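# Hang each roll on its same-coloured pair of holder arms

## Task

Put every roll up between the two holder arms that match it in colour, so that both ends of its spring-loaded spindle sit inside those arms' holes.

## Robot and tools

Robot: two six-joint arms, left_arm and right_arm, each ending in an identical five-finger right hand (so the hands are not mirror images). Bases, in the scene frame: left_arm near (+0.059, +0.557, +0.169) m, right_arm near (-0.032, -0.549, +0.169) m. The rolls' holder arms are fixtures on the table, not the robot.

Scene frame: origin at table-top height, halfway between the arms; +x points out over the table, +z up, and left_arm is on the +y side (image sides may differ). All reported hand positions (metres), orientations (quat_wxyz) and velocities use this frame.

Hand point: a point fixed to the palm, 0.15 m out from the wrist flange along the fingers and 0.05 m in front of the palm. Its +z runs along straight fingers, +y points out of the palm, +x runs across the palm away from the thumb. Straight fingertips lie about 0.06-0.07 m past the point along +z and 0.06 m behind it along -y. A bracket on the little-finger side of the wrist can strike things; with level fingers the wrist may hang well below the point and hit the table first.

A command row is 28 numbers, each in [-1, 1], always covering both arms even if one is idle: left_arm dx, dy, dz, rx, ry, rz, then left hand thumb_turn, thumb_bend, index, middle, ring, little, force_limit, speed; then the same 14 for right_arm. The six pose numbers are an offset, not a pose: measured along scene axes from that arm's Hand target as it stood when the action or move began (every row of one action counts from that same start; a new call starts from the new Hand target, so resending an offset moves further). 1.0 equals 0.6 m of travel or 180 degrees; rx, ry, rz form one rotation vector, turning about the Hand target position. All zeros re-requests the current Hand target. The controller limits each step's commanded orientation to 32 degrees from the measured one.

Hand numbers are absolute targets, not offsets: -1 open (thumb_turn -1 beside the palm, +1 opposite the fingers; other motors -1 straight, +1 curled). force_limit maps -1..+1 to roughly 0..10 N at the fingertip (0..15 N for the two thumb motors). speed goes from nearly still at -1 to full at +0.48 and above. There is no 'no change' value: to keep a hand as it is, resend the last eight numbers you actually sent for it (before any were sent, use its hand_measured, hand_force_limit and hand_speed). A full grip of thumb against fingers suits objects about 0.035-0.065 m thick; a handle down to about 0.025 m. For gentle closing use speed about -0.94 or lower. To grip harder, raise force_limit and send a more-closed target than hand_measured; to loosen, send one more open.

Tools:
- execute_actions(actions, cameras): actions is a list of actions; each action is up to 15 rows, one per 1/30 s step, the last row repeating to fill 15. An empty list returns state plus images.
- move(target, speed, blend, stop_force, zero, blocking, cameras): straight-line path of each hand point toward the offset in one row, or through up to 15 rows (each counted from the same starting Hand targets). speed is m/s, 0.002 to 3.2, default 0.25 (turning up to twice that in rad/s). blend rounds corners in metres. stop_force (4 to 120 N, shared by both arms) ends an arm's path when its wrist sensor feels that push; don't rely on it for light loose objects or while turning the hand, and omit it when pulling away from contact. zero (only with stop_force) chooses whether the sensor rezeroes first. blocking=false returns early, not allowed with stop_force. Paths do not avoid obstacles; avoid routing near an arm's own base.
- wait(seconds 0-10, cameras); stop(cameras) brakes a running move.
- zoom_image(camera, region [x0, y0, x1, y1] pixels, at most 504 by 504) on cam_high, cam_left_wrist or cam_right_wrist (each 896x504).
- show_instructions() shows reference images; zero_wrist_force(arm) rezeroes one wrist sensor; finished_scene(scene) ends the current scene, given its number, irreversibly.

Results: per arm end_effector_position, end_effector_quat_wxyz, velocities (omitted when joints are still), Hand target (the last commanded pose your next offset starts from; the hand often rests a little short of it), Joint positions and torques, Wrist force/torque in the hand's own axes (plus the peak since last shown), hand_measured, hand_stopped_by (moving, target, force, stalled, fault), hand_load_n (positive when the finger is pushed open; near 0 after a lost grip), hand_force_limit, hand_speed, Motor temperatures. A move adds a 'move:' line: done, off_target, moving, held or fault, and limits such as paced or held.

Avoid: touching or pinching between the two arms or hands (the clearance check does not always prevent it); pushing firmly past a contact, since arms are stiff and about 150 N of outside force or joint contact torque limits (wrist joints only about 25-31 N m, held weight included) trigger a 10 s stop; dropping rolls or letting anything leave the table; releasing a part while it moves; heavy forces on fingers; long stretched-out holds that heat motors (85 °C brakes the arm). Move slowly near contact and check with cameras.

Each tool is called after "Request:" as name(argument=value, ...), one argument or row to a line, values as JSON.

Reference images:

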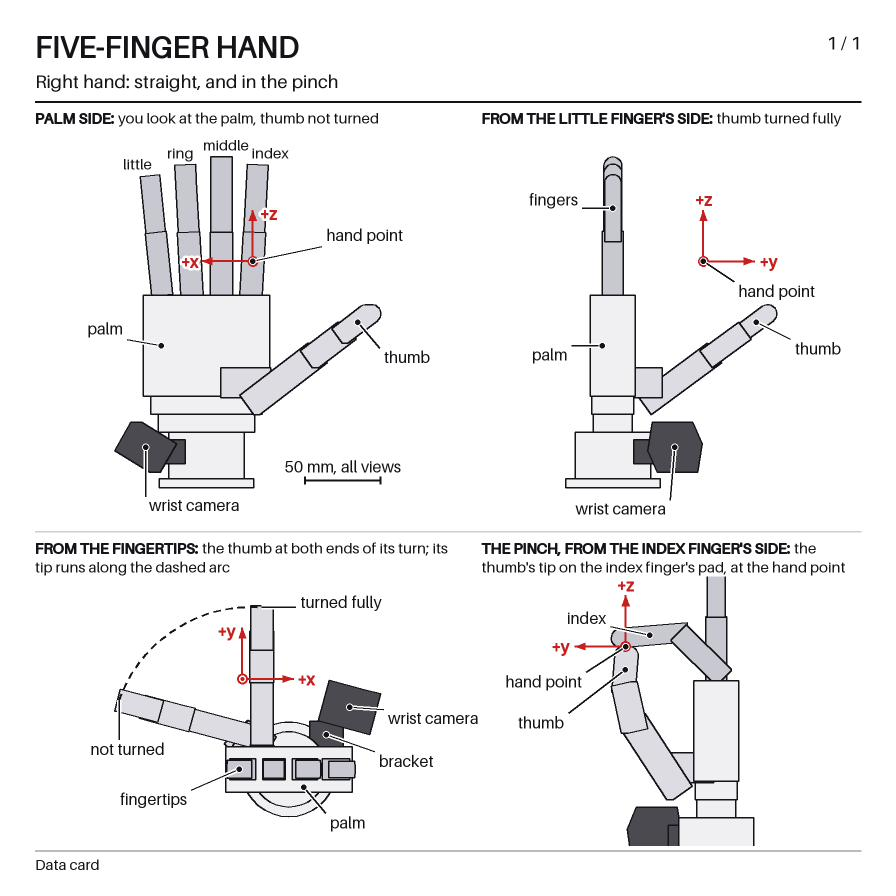

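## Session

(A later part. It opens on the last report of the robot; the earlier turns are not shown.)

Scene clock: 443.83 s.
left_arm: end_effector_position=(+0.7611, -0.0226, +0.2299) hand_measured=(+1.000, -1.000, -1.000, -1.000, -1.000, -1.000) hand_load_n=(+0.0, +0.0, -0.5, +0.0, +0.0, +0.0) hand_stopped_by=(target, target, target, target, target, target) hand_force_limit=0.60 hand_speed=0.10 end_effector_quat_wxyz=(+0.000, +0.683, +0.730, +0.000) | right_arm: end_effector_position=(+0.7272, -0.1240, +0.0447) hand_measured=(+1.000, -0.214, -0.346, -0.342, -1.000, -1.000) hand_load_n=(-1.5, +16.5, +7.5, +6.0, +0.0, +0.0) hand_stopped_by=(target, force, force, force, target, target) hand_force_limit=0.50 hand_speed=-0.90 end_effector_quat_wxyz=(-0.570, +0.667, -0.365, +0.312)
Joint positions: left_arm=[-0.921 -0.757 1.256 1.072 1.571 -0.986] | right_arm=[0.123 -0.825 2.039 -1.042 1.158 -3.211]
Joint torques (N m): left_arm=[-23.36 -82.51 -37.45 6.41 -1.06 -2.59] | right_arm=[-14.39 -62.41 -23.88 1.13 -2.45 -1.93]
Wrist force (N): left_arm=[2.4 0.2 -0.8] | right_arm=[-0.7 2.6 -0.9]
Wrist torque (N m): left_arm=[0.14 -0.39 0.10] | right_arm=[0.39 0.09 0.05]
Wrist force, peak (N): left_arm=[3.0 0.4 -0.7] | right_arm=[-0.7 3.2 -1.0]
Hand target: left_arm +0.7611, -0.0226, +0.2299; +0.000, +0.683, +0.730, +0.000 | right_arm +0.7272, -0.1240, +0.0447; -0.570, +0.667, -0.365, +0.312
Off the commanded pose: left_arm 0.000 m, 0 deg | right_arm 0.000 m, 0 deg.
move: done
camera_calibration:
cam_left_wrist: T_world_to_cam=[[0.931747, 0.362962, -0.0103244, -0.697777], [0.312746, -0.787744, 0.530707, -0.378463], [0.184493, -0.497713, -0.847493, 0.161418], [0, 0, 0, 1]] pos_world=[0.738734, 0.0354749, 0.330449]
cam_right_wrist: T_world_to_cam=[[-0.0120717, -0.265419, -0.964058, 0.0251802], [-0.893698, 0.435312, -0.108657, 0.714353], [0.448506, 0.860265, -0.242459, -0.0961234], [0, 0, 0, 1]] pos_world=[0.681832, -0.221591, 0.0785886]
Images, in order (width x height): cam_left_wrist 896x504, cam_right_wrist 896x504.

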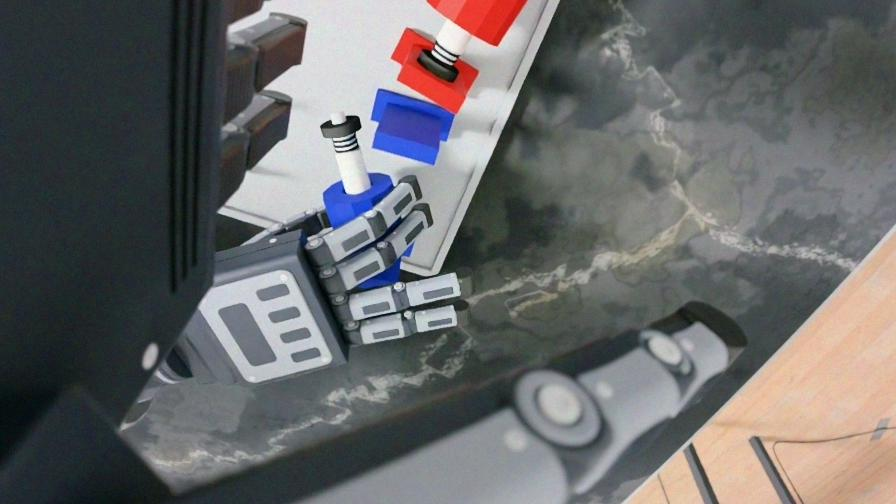

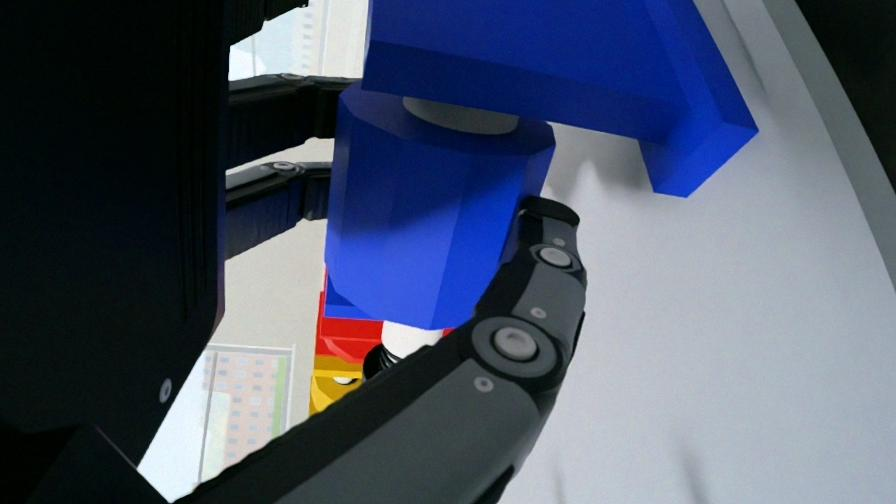

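Request:
wait(
  seconds=0.1,
  cameras=["all"],
)

Request:
zoom_image(
  camera="cam_left_wrist",
  region=[310, 100, 410, 210],
)

Request:
zoom_image(
  camera="cam_right_wrist",
  region=[300, 80, 500, 240],
)

Scene clock: 450.03 s.
left_arm: end_effector_position=(+0.7611, -0.0226, +0.2299) hand_measured=(+1.000, -1.000, -1.000, -1.000, -1.000, -1.000) hand_load_n=(+0.0, +0.0, +0.0, +0.0, +0.0, +0.0) hand_stopped_by=(target, target, target, target, target, target) hand_force_limit=0.60 hand_speed=0.10 end_effector_quat_wxyz=(+0.000, +0.683, +0.730, +0.000) | right_arm: end_effector_position=(+0.7272, -0.1240, +0.0447) hand_measured=(+1.000, -0.214, -0.346, -0.342, -1.000, -1.000) hand_load_n=(-1.5, +16.5, +8.0, +6.0, +0.0, +0.0) hand_stopped_by=(target, force, force, force, target, target) hand_force_limit=0.50 hand_speed=-0.90 end_effector_quat_wxyz=(-0.570, +0.667, -0.365, +0.312)
Joint positions: left_arm=[-0.921 -0.757 1.256 1.072 1.571 -0.986] | right_arm=[0.123 -0.825 2.039 -1.042 1.158 -3.211]
Joint torques (N m): left_arm=[-23.78 -83.22 -38.97 6.77 -1.03 -2.6] | right_arm=[-13.64 -62.82 -24.62 1.14 -2.46 -2.08]
Wrist force (N): left_arm=[2.4 0.3 -0.7] | right_arm=[-0.9 2.7 -0.5]
Wrist torque (N m): left_arm=[0.14 -0.39 0.11] | right_arm=[0.39 0.11 0.04]
Wrist force, peak (N): left_arm=[2.8 0.3 -0.8] | right_arm=[-1.2 3.2 -0.8]
Hand target: left_arm +0.7611, -0.0226, +0.2299; +0.000, +0.683, +0.730, +0.000 | right_arm +0.7272, -0.1240, +0.0447; -0.570, +0.667, -0.365, +0.312
Off the commanded pose: left_arm 0.000 m, 0 deg | right_arm 0.000 m, 0 deg.
wait: 0.10 s; at rest from the start
camera_calibration:
cam_left_wrist: T_world_to_cam=[[0.931747, 0.362962, -0.0103244, -0.697777], [0.312746, -0.787744, 0.530707, -0.378463], [0.184493, -0.497713, -0.847493, 0.161418], [0, 0, 0, 1]] pos_world=[0.738734, 0.0354749, 0.330449]
cam_right_wrist: T_world_to_cam=[[-0.0120717, -0.265419, -0.964058, 0.0251802], [-0.893698, 0.435312, -0.108657, 0.714353], [0.448506, 0.860265, -0.242459, -0.0961234], [0, 0, 0, 1]] pos_world=[0.681832, -0.221591, 0.0785886]

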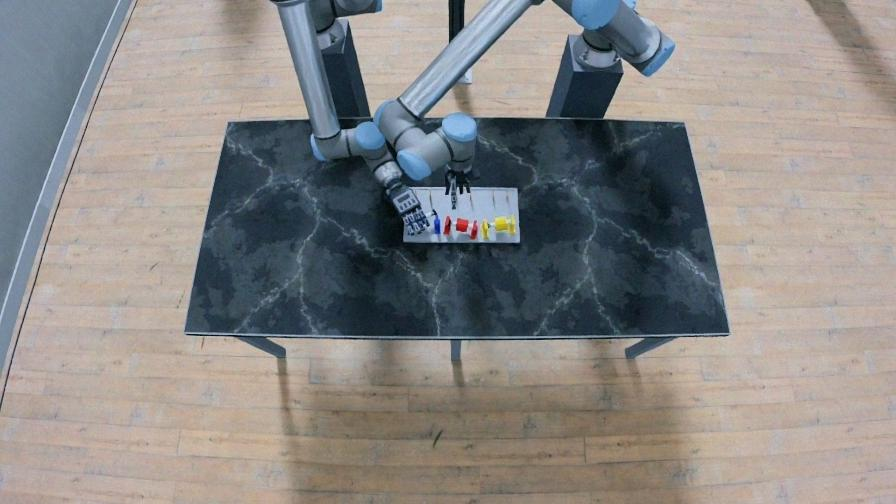

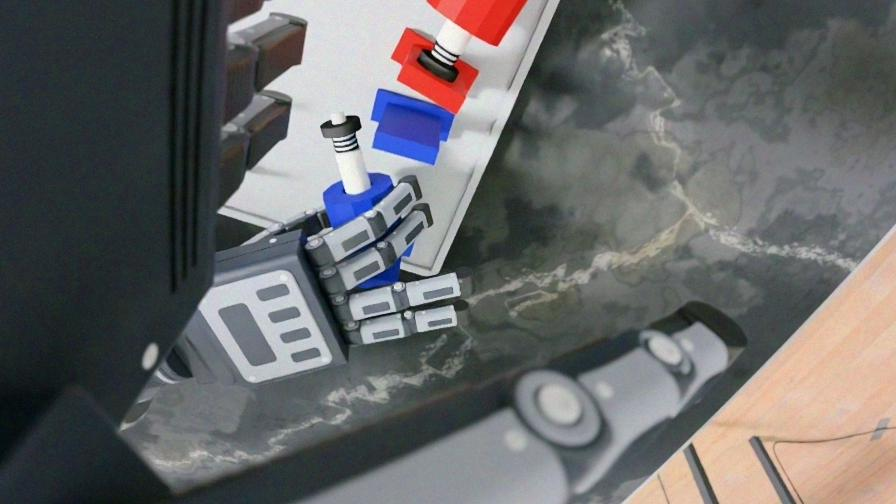

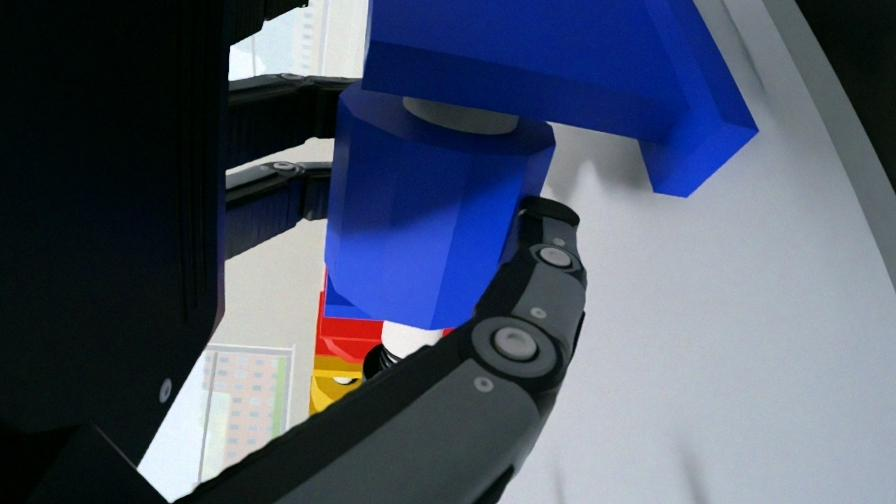

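Scaled by 4.582 from the camera's 896x504 image, which has a finer 1280x720 frame.

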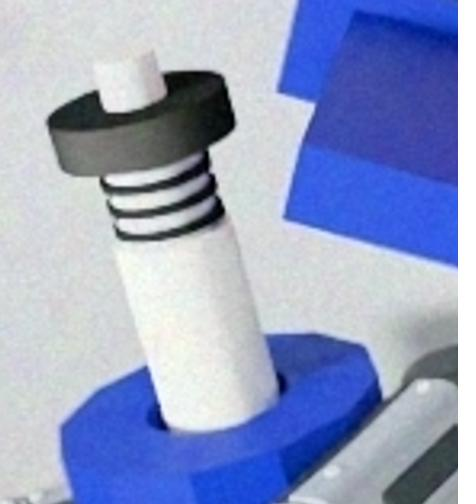

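Scaled by 2.520 from the camera's 896x504 image, which has a finer 1280x720 frame.

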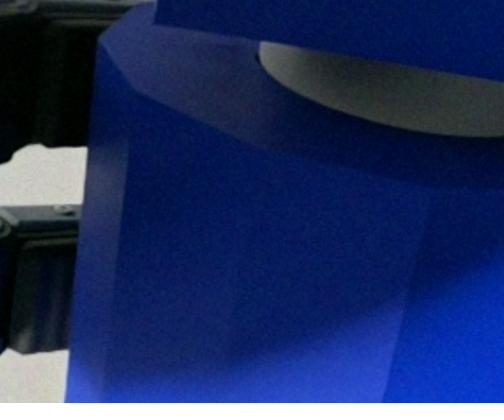

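Request:
move(
  target=[0,0,0,0,0,0,1,-1,-1,-1,-1,-1,0.6,0.1,0.00483,-0.00876,0,0,0,0,1,0.45,0.25,0.25,-1,-1,0.5,-0.9],
  speed=0.01,
  stop_force=4,
  cameras=["all"],
)

Request:
zoom_image(
  camera="cam_left_wrist",
  region=[310, 100, 410, 210],
)

Request:
zoom_image(
  camera="cam_right_wrist",
  region=[300, 80, 500, 240],
)

Scene clock: 453.83 s.
left_arm: end_effector_position=(+0.7611, -0.0226, +0.2299) hand_measured=(+1.000, -1.000, -1.000, -1.000, -1.000, -1.000) hand_load_n=(+0.0, +0.0, +0.0, +0.0, +0.0, +0.0) hand_stopped_by=(target, target, target, target, target, target) hand_force_limit=0.60 hand_speed=0.10 end_effector_quat_wxyz=(+0.000, +0.683, +0.730, +0.000) | right_arm: end_effector_position=(+0.7301, -0.1293, +0.0447) hand_measured=(+1.000, -0.214, -0.346, -0.342, -1.000, -1.000) hand_load_n=(-0.5, +16.5, +8.0, +5.5, +0.0, +0.0) hand_stopped_by=(target, force, force, force, target, target) hand_force_limit=0.50 hand_speed=-0.90 end_effector_quat_wxyz=(-0.570, +0.667, -0.365, +0.312)
Joint positions: left_arm=[-0.921 -0.757 1.256 1.072 1.571 -0.986] | right_arm=[0.114 -0.825 2.038 -1.041 1.149 -3.213]
Joint torques (N m): left_arm=[-21.42 -81.84 -38.25 6.78 -1.18 -2.36] | right_arm=[-17.02 -64.21 -24.48 0.8 -1.44 -2.22]
Wrist force (N): left_arm=[2.3 0.2 -0.6] | right_arm=[-2.7 3.1 -0.1]
Wrist torque (N m): left_arm=[0.13 -0.39 0.11] | right_arm=[0.40 0.04 0.07]
Wrist force, peak (N): left_arm=[3.1 0.0 -1.0] | right_arm=[-3.3 3.2 0.4]
Hand target: left_arm +0.7611, -0.0226, +0.2299; +0.000, +0.683, +0.730, +0.000 | right_arm +0.7301, -0.1293, +0.0447; -0.570, +0.667, -0.365, +0.312
Off the commanded pose: left_arm 0.000 m, 0 deg | right_arm 0.000 m, 0 deg.
move: done
camera_calibration:
cam_left_wrist: T_world_to_cam=[[0.931747, 0.362962, -0.0103244, -0.697777], [0.312746, -0.787744, 0.530707, -0.378463], [0.184493, -0.497713, -0.847493, 0.161418], [0, 0, 0, 1]] pos_world=[0.738734, 0.0354749, 0.330449]
cam_right_wrist: T_world_to_cam=[[-0.0120717, -0.265419, -0.964058, 0.0238085], [-0.893698, 0.435312, -0.108657, 0.719251], [0.448506, 0.860265, -0.242459, -0.0928646], [0, 0, 0, 1]] pos_world=[0.684732, -0.226891, 0.0785886]

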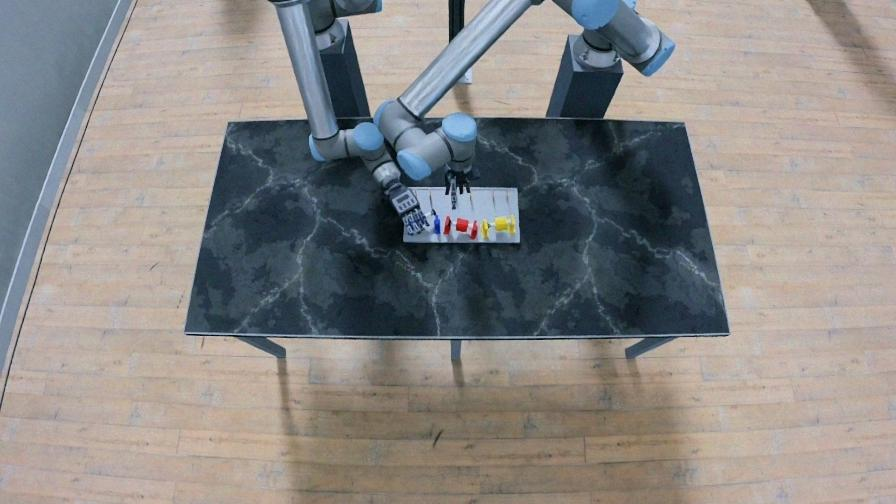

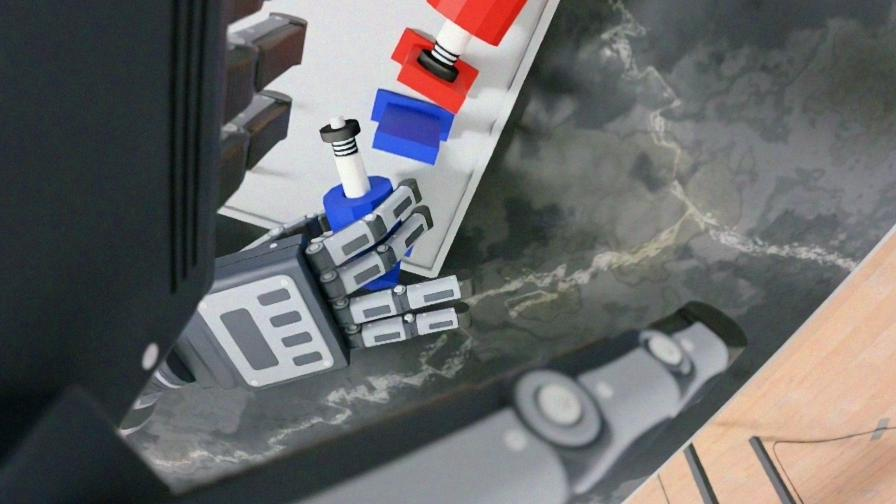

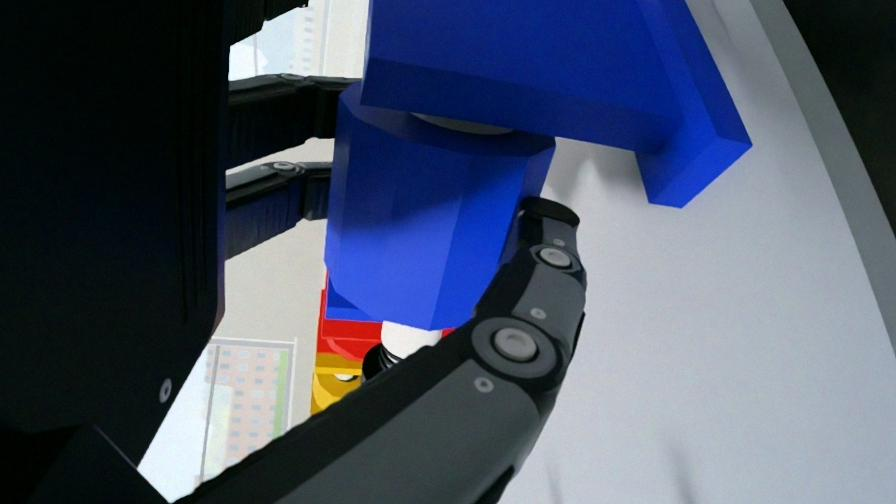

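Scaled by 4.582 from the camera's 896x504 image, which has a finer 1280x720 frame.

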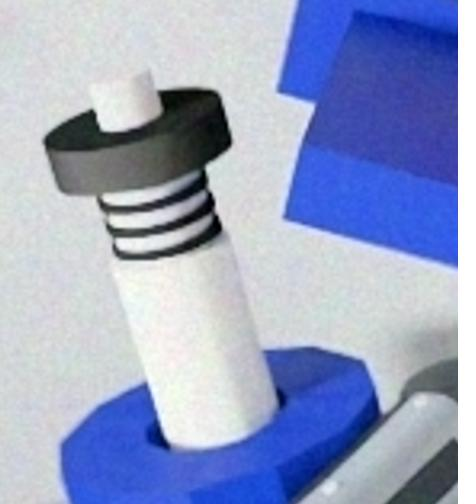

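Scaled by 2.520 from the camera's 896x504 image, which has a finer 1280x720 frame.

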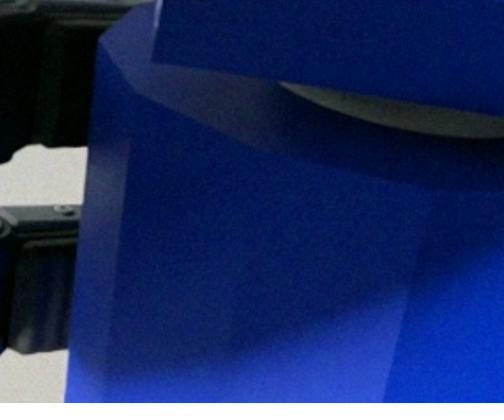

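Request:
move(
  target=[0,0,0,0,0,0,1,-1,-1,-1,-1,-1,0.6,0.1,0.00403,-0.0073,0,0,0,0,1,0.45,0.25,0.25,-1,-1,0.5,-0.9],
  speed=0.01,
  stop_force=4,
  cameras=["all"],
)

Request:
zoom_image(
  camera="cam_left_wrist",
  region=[310, 100, 410, 210],
)

Request:
zoom_image(
  camera="cam_right_wrist",
  region=[300, 80, 500, 240],
)

Scene clock: 457.50 s.
left_arm: end_effector_position=(+0.7611, -0.0226, +0.2299) hand_measured=(+1.000, -1.000, -1.000, -1.000, -1.000, -1.000) hand_load_n=(+0.0, +0.0, +0.0, +0.0, +0.0, -0.5) hand_stopped_by=(target, target, target, target, target, target) hand_force_limit=0.60 hand_speed=0.10 end_effector_quat_wxyz=(+0.000, +0.683, +0.730, +0.000) | right_arm: end_effector_position=(+0.7313, -0.1315, +0.0447) hand_measured=(+1.000, -0.214, -0.346, -0.342, -1.000, -1.000) hand_load_n=(+2.0, +16.5, +6.5, +7.0, +0.0, +0.0) hand_stopped_by=(target, force, force, force, target, target) hand_force_limit=0.50 hand_speed=-0.90 end_effector_quat_wxyz=(-0.570, +0.667, -0.365, +0.312)
Joint positions: left_arm=[-0.921 -0.757 1.256 1.072 1.571 -0.986] | right_arm=[0.11 -0.824 2.038 -1.04 1.145 -3.214]
Joint torques (N m): left_arm=[-22.97 -83.91 -39.01 6.67 -0.77 -2.07] | right_arm=[14.16 -80.54 -11.72 -3.04 3.02 1.37]
Wrist force (N): left_arm=[2.4 0.3 -0.7] | right_arm=[-5.0 3.4 0.0]
Wrist torque (N m): left_arm=[0.15 -0.39 0.11] | right_arm=[0.45 0.08 0.05]
Wrist force, peak (N): left_arm=[2.9 0.1 -0.9] | right_arm=[-8.8 3.4 2.3]
Hand target: left_arm +0.7611, -0.0226, +0.2299; +0.000, +0.683, +0.730, +0.000 | right_arm +0.7313, -0.1315, +0.0447; -0.570, +0.667, -0.365, +0.312 (not the last commanded pose)
Off the commanded pose: left_arm 0.000 m, 0 deg | right_arm 0.002 m, 0 deg.
move: contact (right_arm)
camera_calibration:
cam_left_wrist: T_world_to_cam=[[0.931747, 0.362962, -0.0103244, -0.697777], [0.312746, -0.787744, 0.530707, -0.378463], [0.184493, -0.497713, -0.847493, 0.161418], [0, 0, 0, 1]] pos_world=[0.738734, 0.0354749, 0.330449]
cam_right_wrist: T_world_to_cam=[[-0.0121137, -0.265502, -0.964034, 0.023247], [-0.893703, 0.435303, -0.108656, 0.721283], [0.448495, 0.860244, -0.242553, -0.0915006], [0, 0, 0, 1]] pos_world=[0.685932, -0.229091, 0.0785885]

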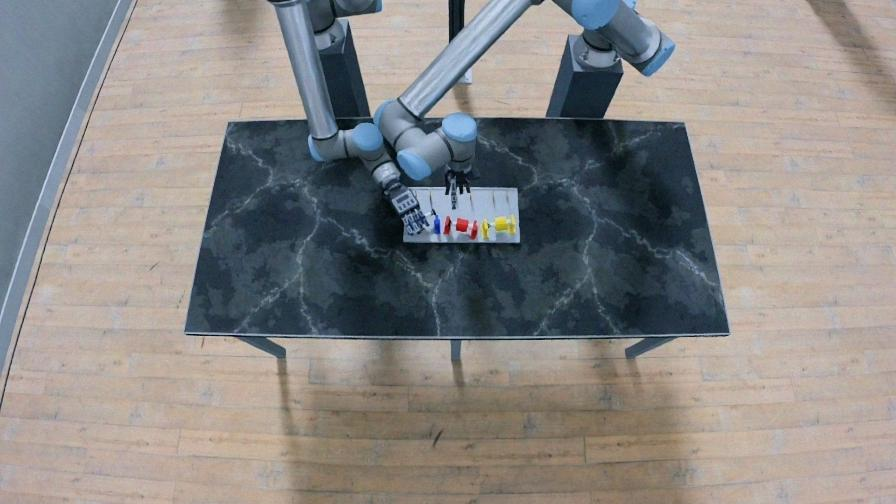

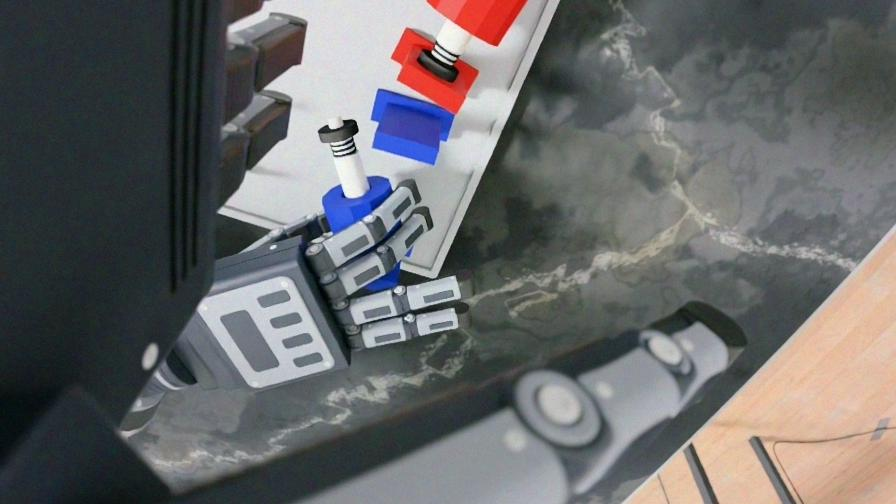

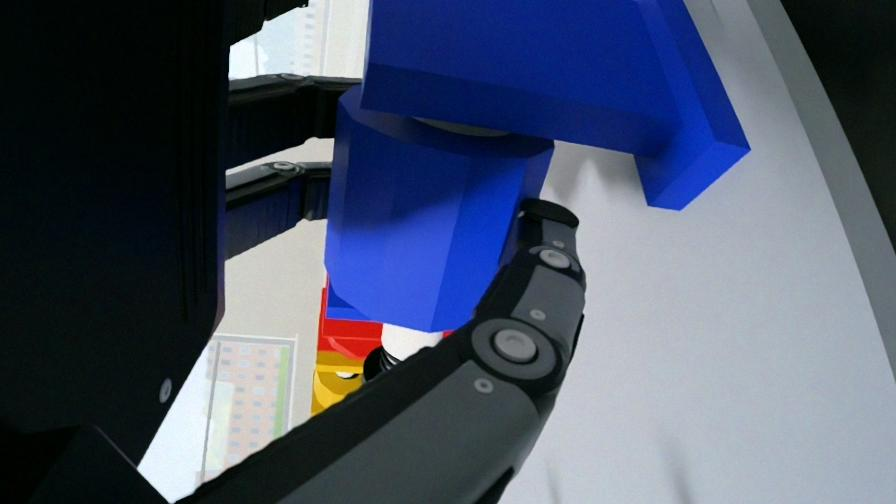

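Scaled by 4.582 from the camera's 896x504 image, which has a finer 1280x720 frame.

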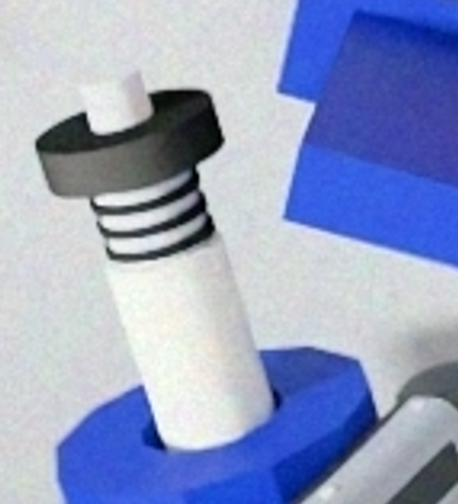

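Scaled by 2.520 from the camera's 896x504 image, which has a finer 1280x720 frame.

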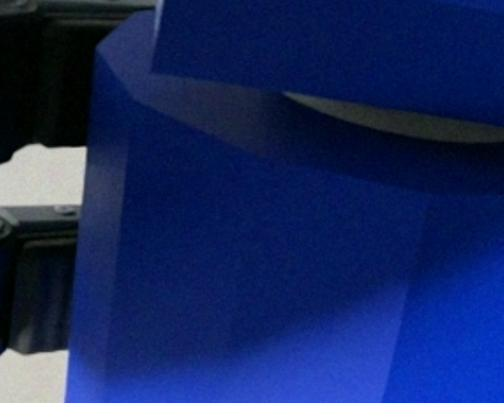

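Request:
zoom_image(
  camera="cam_right_wrist",
  region=[340, 60, 580, 190],
)

Scaled by 2.100 from the camera's 896x504 image, which has a finer 1280x720 frame.

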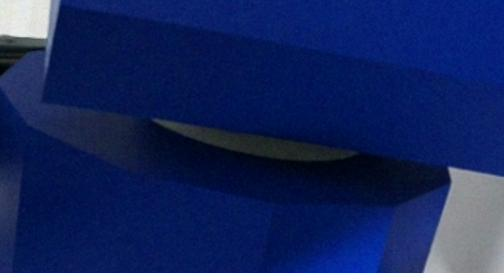

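Request:
move(
  target=[
    [-0.01723,-0.03087,0,0,0,0,1,-1,-1,0.3,0.3,0.3,0.6,0.1,0,0,0,0,0,0,1,0.45,0.25,0.25,-1,-1,0.5,-0.9],
    [-0.01723,-0.03087,-0.17,0,0,0,1,-1,-1,0.3,0.3,0.3,0.6,0.1,0,0,0,0,0,0,1,0.45,0.25,0.25,-1,-1,0.5,-0.9],
  ],
  speed=[0.08,0.08],
  cameras=["cam_left_wrist"],
)

Request:
zoom_image(
  camera="cam_left_wrist",
  region=[200, 40, 420, 240],
)

Scene clock: 465.83 s.
left_arm: end_effector_position=(+0.7508, -0.0411, +0.1281) hand_measured=(+1.000, -1.000, -1.000, +0.300, +0.300, +0.300) hand_load_n=(+0.0, +0.0, +0.0, +0.0, +0.5, +0.0) hand_stopped_by=(target, target, target, target, target, target) hand_force_limit=0.60 hand_speed=0.10 end_effector_quat_wxyz=(+0.000, +0.683, +0.730, +0.000) | right_arm: end_effector_position=(+0.7313, -0.1315, +0.0447) hand_measured=(+1.000, -0.214, -0.346, -0.342, -1.000, -1.000) hand_load_n=(+2.0, +16.5, +6.5, +7.0, +0.0, +0.0) hand_stopped_by=(target, force, force, force, target, target) hand_force_limit=0.50 hand_speed=-0.90 end_effector_quat_wxyz=(-0.570, +0.667, -0.365, +0.312)
Joint positions: left_arm=[-0.944 -0.658 1.272 0.957 1.571 -1.01] | right_arm=[0.11 -0.824 2.038 -1.04 1.145 -3.214]
Joint torques (N m): left_arm=[-18.22 -83.5 -24.35 1.38 -0.25 -1.86] | right_arm=[14.09 -83.41 -10.83 -2.95 -0.45 1.45]
Wrist force (N): left_arm=[2.4 0.1 -0.2] | right_arm=[-4.6 3.5 0.4]
Wrist torque (N m): left_arm=[0.09 -0.39 0.11] | right_arm=[0.44 0.01 0.08]
Wrist force, peak (N): left_arm=[2.9 0.4 -0.7] | right_arm=[-5.2 3.7 0.6]
Hand target: left_arm +0.7508, -0.0411, +0.1279; +0.000, +0.683, +0.730, +0.000 | right_arm +0.7313, -0.1315, +0.0447; -0.570, +0.667, -0.365, +0.312
Off the commanded pose: left_arm 0.000 m, 0 deg | right_arm 0.000 m, 0 deg.
move: done
camera_calibration:
cam_left_wrist: T_world_to_cam=[[0.931753, 0.362944, -0.0103549, -0.682479], [0.312732, -0.787705, 0.530773, -0.335819], [0.184484, -0.497788, -0.847451, 0.0676998], [0, 0, 0, 1]] pos_world=[0.728434, 0.0168752, 0.228549]
Images, in order (width x height): cam_left_wrist 896x504.

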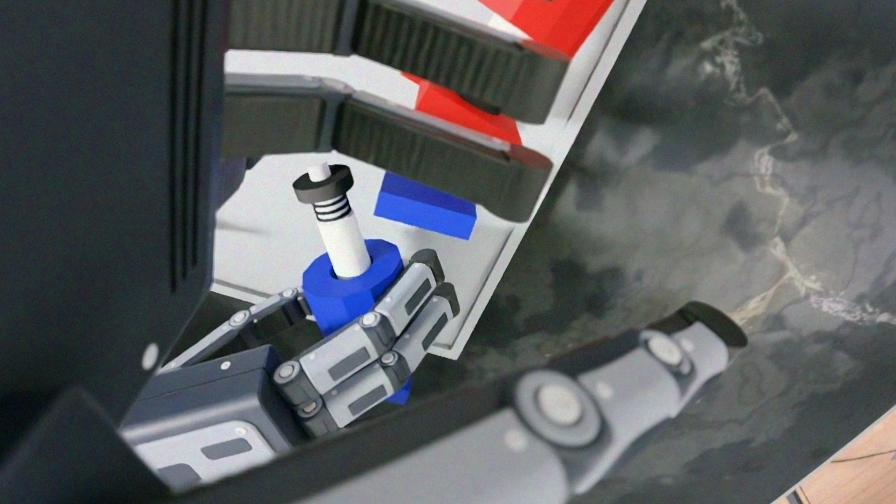

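Scaled by 2.291 from the camera's 896x504 image, which has a finer 1280x720 frame.

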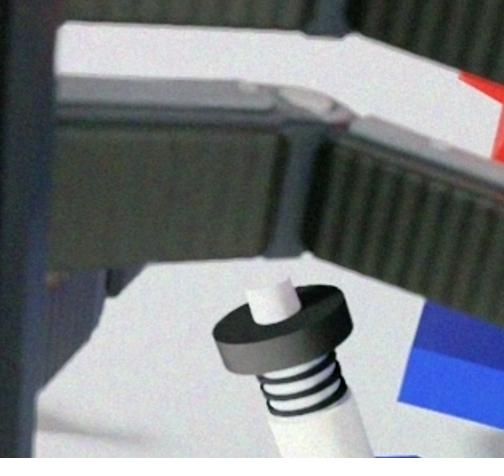

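Request:
move(
  target=[0,0,-0.0377,0,0,0,1,-1,-1,0.3,0.3,0.3,0.6,0.1,0,0,0,0,0,0,1,0.45,0.25,0.25,-1,-1,0.5,-0.9],
  speed=0.05,
  stop_force=4,
  cameras=["cam_left_wrist"],
)

Request:
zoom_image(
  camera="cam_left_wrist",
  region=[200, 80, 420, 280],
)

Scene clock: 468.27 s.
left_arm: end_effector_position=(+0.7508, -0.0411, +0.1053) hand_measured=(+1.000, -1.000, -1.000, +0.300, +0.300, +0.300) hand_load_n=(+0.0, -0.5, +0.0, +0.0, +0.0, +0.0) hand_stopped_by=(target, target, target, target, target, target) hand_force_limit=0.60 hand_speed=0.10 end_effector_quat_wxyz=(+0.000, +0.683, +0.730, +0.000) | right_arm: end_effector_position=(+0.7313, -0.1315, +0.0447) hand_measured=(+1.000, -0.214, -0.346, -0.342, -1.000, -1.000) hand_load_n=(+2.0, +16.0, +6.5, +6.5, +0.0, +0.0) hand_stopped_by=(target, force, force, force, target, target) hand_force_limit=0.50 hand_speed=-0.90 end_effector_quat_wxyz=(-0.570, +0.667, -0.365, +0.312)
Joint positions: left_arm=[-0.944 -0.636 1.275 0.932 1.571 -1.01] | right_arm=[0.11 -0.824 2.038 -1.04 1.145 -3.214]
Joint torques (N m): left_arm=[-1.75 -85.01 -24.93 1.01 -1.37 0.13] | right_arm=[10.09 -81.99 -10.75 -3.02 -0.76 1.46]
Wrist force (N): left_arm=[2.6 0.4 -0.4] | right_arm=[-4.9 3.0 0.3]
Wrist torque (N m): left_arm=[0.13 -0.40 0.13] | right_arm=[0.40 0.06 0.05]
Wrist force, peak (N): left_arm=[3.0 0.3 -0.5] | right_arm=[-5.1 3.6 0.5]
Hand target: left_arm +0.7508, -0.0411, +0.1053; +0.000, +0.683, +0.730, +0.000 | right_arm +0.7313, -0.1315, +0.0447; -0.570, +0.667, -0.365, +0.312
Off the commanded pose: left_arm 0.000 m, 0 deg | right_arm 0.000 m, 0 deg.
move: done
camera_calibration:
cam_left_wrist: T_world_to_cam=[[0.931747, 0.362962, -0.0103244, -0.682715], [0.312746, -0.787744, 0.530707, -0.323767], [0.184493, -0.497713, -0.847493, 0.0484633], [0, 0, 0, 1]] pos_world=[0.728434, 0.0168749, 0.205849]
Images, in order (width x height): cam_left_wrist 896x504.

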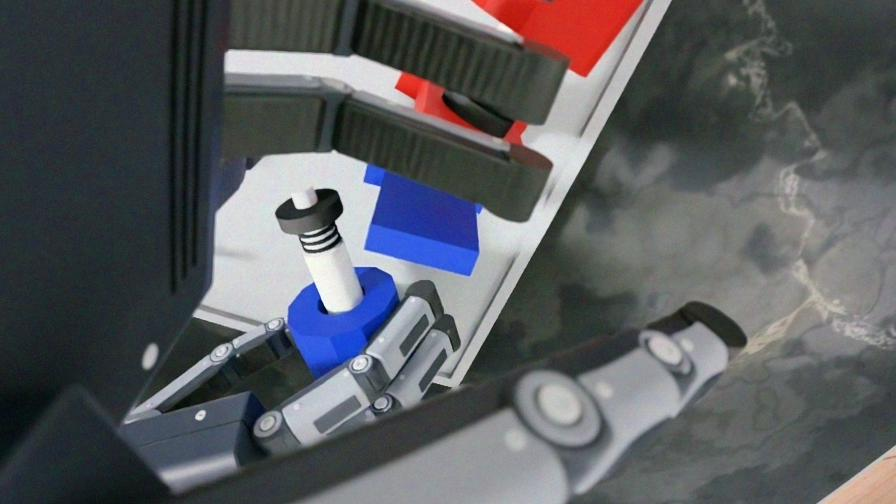

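Scaled by 2.291 from the camera's 896x504 image, which has a finer 1280x720 frame.

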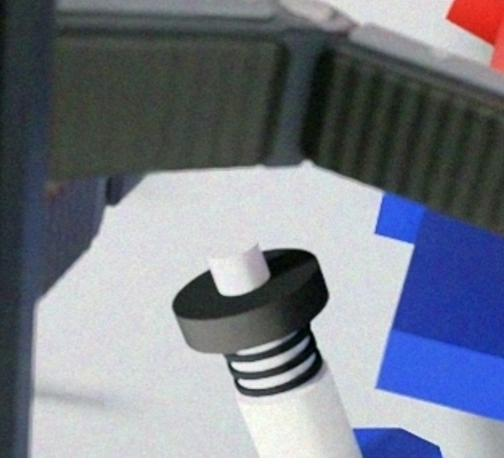

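Request:
move(
  target=[0.01536,-0.02577,0,0,0,0,1,-1,-1,0.3,0.3,0.3,0.6,0.1,0,0,0,0,0,0,1,0.45,0.25,0.25,-1,-1,0.5,-0.9],
  speed=0.012,
  stop_force=4,
  cameras=["cam_left_wrist"],
)

Request:
zoom_image(
  camera="cam_left_wrist",
  region=[200, 80, 420, 280],
)

Scene clock: 471.47 s.
left_arm: end_effector_position=(+0.7600, -0.0566, +0.1053) hand_measured=(+1.000, -1.000, -1.000, +0.300, +0.300, +0.300) hand_load_n=(+0.0, +0.0, +0.0, +0.0, +0.0, +0.0) hand_stopped_by=(target, target, target, target, target, target) hand_force_limit=0.60 hand_speed=0.10 end_effector_quat_wxyz=(+0.000, +0.683, +0.730, +0.000) | right_arm: end_effector_position=(+0.7313, -0.1315, +0.0447) hand_measured=(+1.000, -0.214, -0.346, -0.342, -1.000, -1.000) hand_load_n=(+2.0, +16.5, +6.0, +6.5, +0.0, +0.0) hand_stopped_by=(target, force, force, force, target, target) hand_force_limit=0.50 hand_speed=-0.90 end_effector_quat_wxyz=(-0.570, +0.667, -0.365, +0.312)
Joint positions: left_arm=[-0.946 -0.611 1.224 0.958 1.571 -1.011] | right_arm=[0.11 -0.824 2.038 -1.04 1.145 -3.214]
Joint torques (N m): left_arm=[-20.67 -88.96 -38.15 6.74 -1.17 -2.95] | right_arm=[13.36 -82.15 -11.12 -3.08 -0.74 1.46]
Wrist force (N): left_arm=[3.0 0.4 -0.5] | right_arm=[-4.5 3.3 0.3]
Wrist torque (N m): left_arm=[0.21 -0.35 0.15] | right_arm=[0.41 0.04 0.07]
Wrist force, peak (N): left_arm=[3.5 0.1 -0.8] | right_arm=[-5.4 3.5 0.3]
Hand target: left_arm +0.7600, -0.0566, +0.1053; +0.000, +0.683, +0.730, +0.000 | right_arm +0.7313, -0.1315, +0.0447; -0.570, +0.667, -0.365, +0.312
Off the commanded pose: left_arm 0.000 m, 0 deg | right_arm 0.000 m, 0 deg.
move: done
camera_calibration:
cam_left_wrist: T_world_to_cam=[[0.931747, 0.362962, -0.0103244, -0.685698], [0.312746, -0.787744, 0.530707, -0.338776], [0.184493, -0.497713, -0.847493, 0.0391012], [0, 0, 0, 1]] pos_world=[0.737634, 0.00147493, 0.205849]
Images, in order (width x height): cam_left_wrist 896x504.

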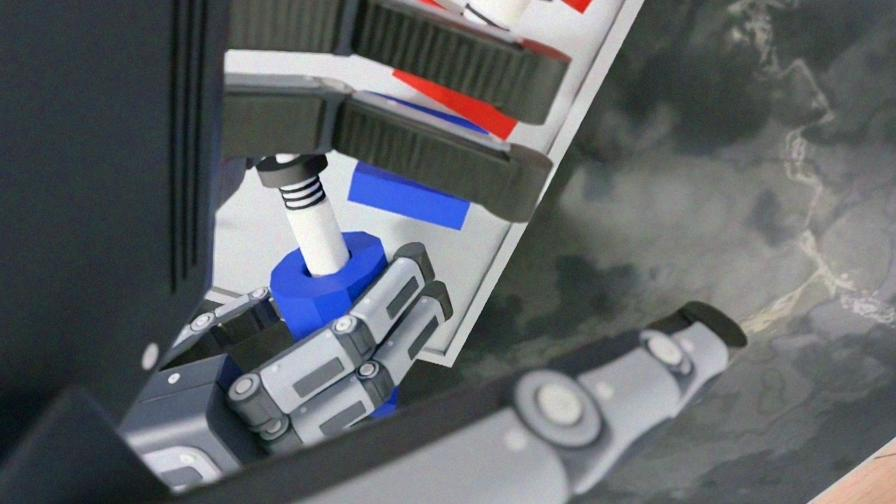

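Scaled by 2.291 from the camera's 896x504 image, which has a finer 1280x720 frame.

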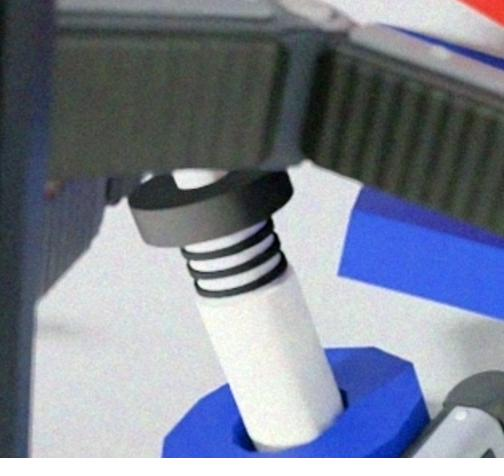

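Request:
move(
  target=[0.00768,-0.01288,0,0,0,0,1,-1,-1,0.3,0.3,0.3,0.6,0.1,0,0,0,0,0,0,1,0.45,0.25,0.25,-1,-1,0.5,-0.9],
  speed=0.012,
  stop_force=11,
  cameras=["cam_left_wrist", "cam_right_wrist"],
)

Request:
zoom_image(
  camera="cam_left_wrist",
  region=[200, 80, 420, 280],
)

Request:
zoom_image(
  camera="cam_right_wrist",
  region=[340, 60, 580, 190],
)

Scene clock: 473.60 s.
left_arm: end_effector_position=(+0.7646, -0.0643, +0.1053) hand_measured=(+1.000, -1.000, -1.000, +0.300, +0.300, +0.300) hand_load_n=(+0.0, +0.0, +0.5, +0.0, +0.0, +0.0) hand_stopped_by=(target, target, target, target, target, target) hand_force_limit=0.60 hand_speed=0.10 end_effector_quat_wxyz=(+0.000, +0.683, +0.730, +0.000) | right_arm: end_effector_position=(+0.7313, -0.1315, +0.0447) hand_measured=(+1.000, -0.214, -0.346, -0.342, -1.000, -1.000) hand_load_n=(+0.0, +16.0, +5.5, +8.0, +0.0, +0.0) hand_stopped_by=(target, force, force, force, target, target) hand_force_limit=0.50 hand_speed=-0.90 end_effector_quat_wxyz=(-0.570, +0.667, -0.365, +0.312)
Joint positions: left_arm=[-0.947 -0.599 1.198 0.971 1.571 -1.012] | right_arm=[0.11 -0.825 2.038 -1.04 1.145 -3.214]
Joint torques (N m): left_arm=[-23.87 -91.57 -42.58 3.86 -0.46 -2.62] | right_arm=[12.72 -81.41 -11.2 -2.81 -0.61 1.13]
Wrist force (N): left_arm=[9.2 -2.3 -0.3] | right_arm=[-0.6 2.6 0.5]
Wrist torque (N m): left_arm=[0.30 -0.03 0.50] | right_arm=[0.39 0.03 0.07]
Wrist force, peak (N): left_arm=[9.5 -2.4 -0.4] | right_arm=[-5.0 3.5 0.0]
Hand target: left_arm +0.7646, -0.0643, +0.1053; +0.000, +0.683, +0.730, +0.000 | right_arm +0.7313, -0.1315, +0.0447; -0.570, +0.667, -0.365, +0.312
Off the commanded pose: left_arm 0.000 m, 0 deg | right_arm 0.000 m, 0 deg.
move: done
camera_calibration:
cam_left_wrist: T_world_to_cam=[[0.931747, 0.362962, -0.0103244, -0.687189], [0.312746, -0.787744, 0.530707, -0.34628], [0.184493, -0.497713, -0.847493, 0.0344201], [0, 0, 0, 1]] pos_world=[0.742234, -0.00622507, 0.205849]
cam_right_wrist: T_world_to_cam=[[-0.012047, -0.265431, -0.964055, 0.0232193], [-0.893699, 0.435305, -0.108683, 0.721282], [0.448505, 0.860265, -0.242459, -0.0915101], [0, 0, 0, 1]] pos_world=[0.685932, -0.229091, 0.0785886]
Images, in order (width x height): cam_left_wrist 896x504, cam_right_wrist 896x504.

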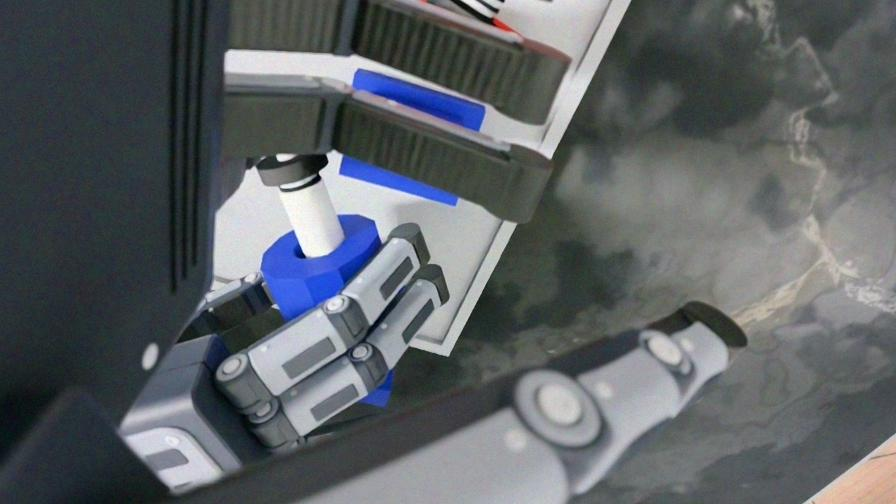

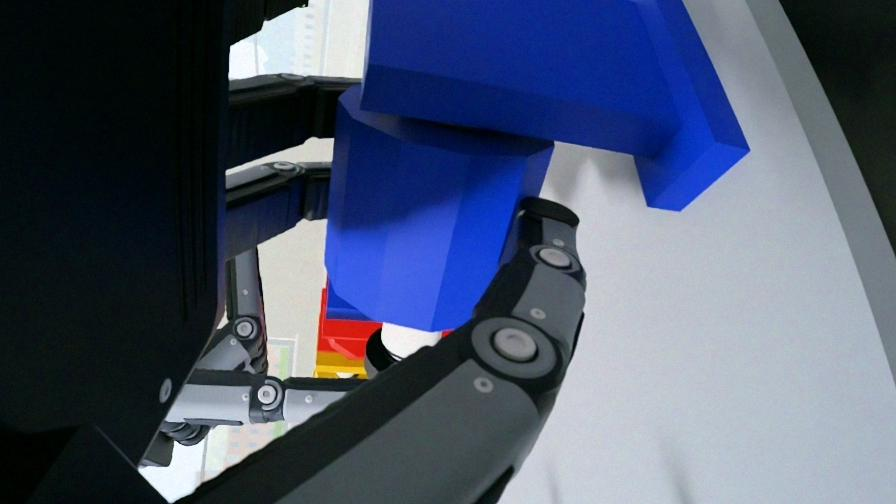

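Scaled by 2.291 from the camera's 896x504 image, which has a finer 1280x720 frame.

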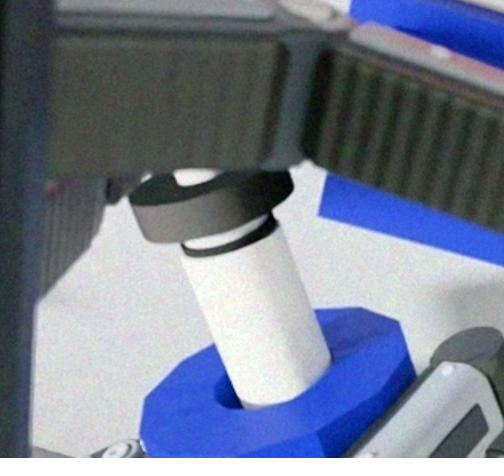

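Scaled by 2.100 from the camera's 896x504 image, which has a finer 1280x720 frame.

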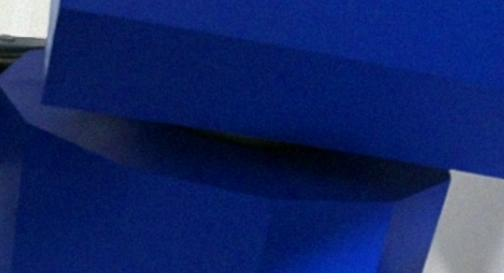

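Request:
move(
  target=[0.00256,-0.0043,0,0,0,0,1,-1,-1,0.3,0.3,0.3,0.6,0.1,0,0,0,0,0,0,1,0.45,0.25,0.25,-1,-1,0.5,-0.9],
  speed=0.012,
  stop_force=11,
  cameras=["cam_left_wrist", "cam_right_wrist"],
)

Request:
zoom_image(
  camera="cam_left_wrist",
  region=[200, 80, 420, 280],
)

Scene clock: 476.63 s.
left_arm: end_effector_position=(+0.7661, -0.0669, +0.1053) hand_measured=(+1.000, -1.000, -1.000, +0.300, +0.300, +0.300) hand_load_n=(+0.0, +0.0, +0.5, +0.0, +0.0, +0.0) hand_stopped_by=(target, target, target, target, target, target) hand_force_limit=0.60 hand_speed=0.10 end_effector_quat_wxyz=(+0.000, +0.683, +0.730, +0.000) | right_arm: end_effector_position=(+0.7313, -0.1315, +0.0447) hand_measured=(+1.000, -0.214, -0.346, -0.342, -1.000, -1.000) hand_load_n=(+0.0, +16.0, +5.5, +8.0, +0.0, +0.0) hand_stopped_by=(target, force, force, force, target, target) hand_force_limit=0.50 hand_speed=-0.90 end_effector_quat_wxyz=(-0.570, +0.667, -0.365, +0.312)
Joint positions: left_arm=[-0.947 -0.594 1.189 0.976 1.571 -1.013] | right_arm=[0.11 -0.825 2.038 -1.04 1.145 -3.214]
Joint torques (N m): left_arm=[-27.16 -91.69 -42.25 3.44 0.37 -3.18] | right_arm=[12.55 -77.2 -10.95 -2.76 -0.9 1.57]
Wrist force (N): left_arm=[10.4 -2.8 -0.5] | right_arm=[-0.4 3.1 0.1]
Wrist torque (N m): left_arm=[0.32 0.04 0.56] | right_arm=[0.46 0.01 0.09]
Wrist force, peak (N): left_arm=[10.6 -2.8 -0.8] | right_arm=[-0.8 3.2 0.0]
Hand target: left_arm +0.7661, -0.0669, +0.1053; +0.000, +0.683, +0.730, +0.000 | right_arm +0.7313, -0.1315, +0.0447; -0.570, +0.667, -0.365, +0.312
Off the commanded pose: left_arm 0.000 m, 0 deg | right_arm 0.000 m, 0 deg.
move: done
camera_calibration:
cam_left_wrist: T_world_to_cam=[[0.931747, 0.362962, -0.0103244, -0.687643], [0.312746, -0.787744, 0.530707, -0.348797], [0.184493, -0.497713, -0.847493, 0.0328493], [0, 0, 0, 1]] pos_world=[0.743734, -0.00882507, 0.205849]
cam_right_wrist: T_world_to_cam=[[-0.012047, -0.265431, -0.964055, 0.0232193], [-0.893699, 0.435305, -0.108683, 0.721282], [0.448505, 0.860265, -0.242459, -0.0915101], [0, 0, 0, 1]] pos_world=[0.685932, -0.229091, 0.0785886]
Images, in order (width x height): cam_left_wrist 896x504, cam_right_wrist 896x504.

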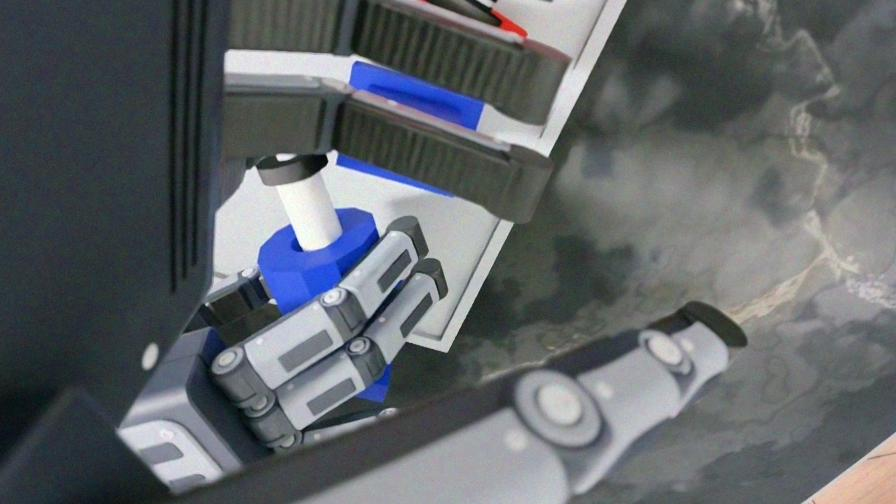

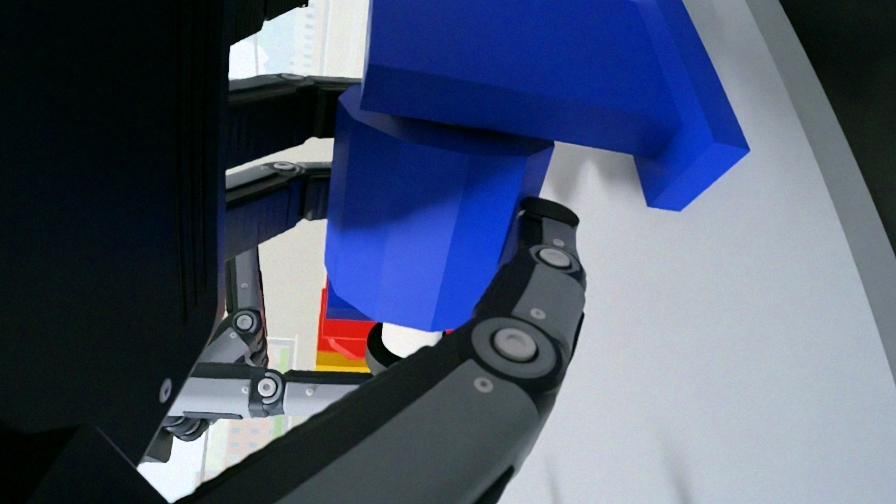

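Scaled by 2.291 from the camera's 896x504 image, which has a finer 1280x720 frame.

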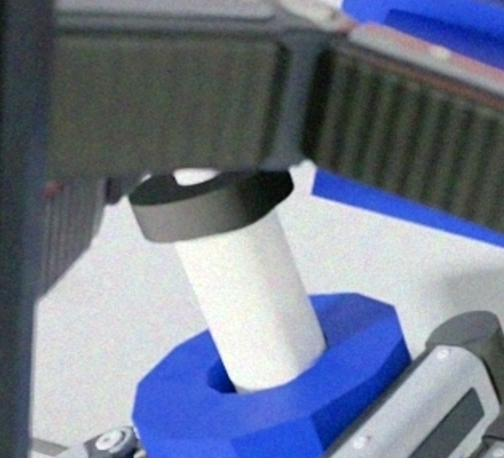

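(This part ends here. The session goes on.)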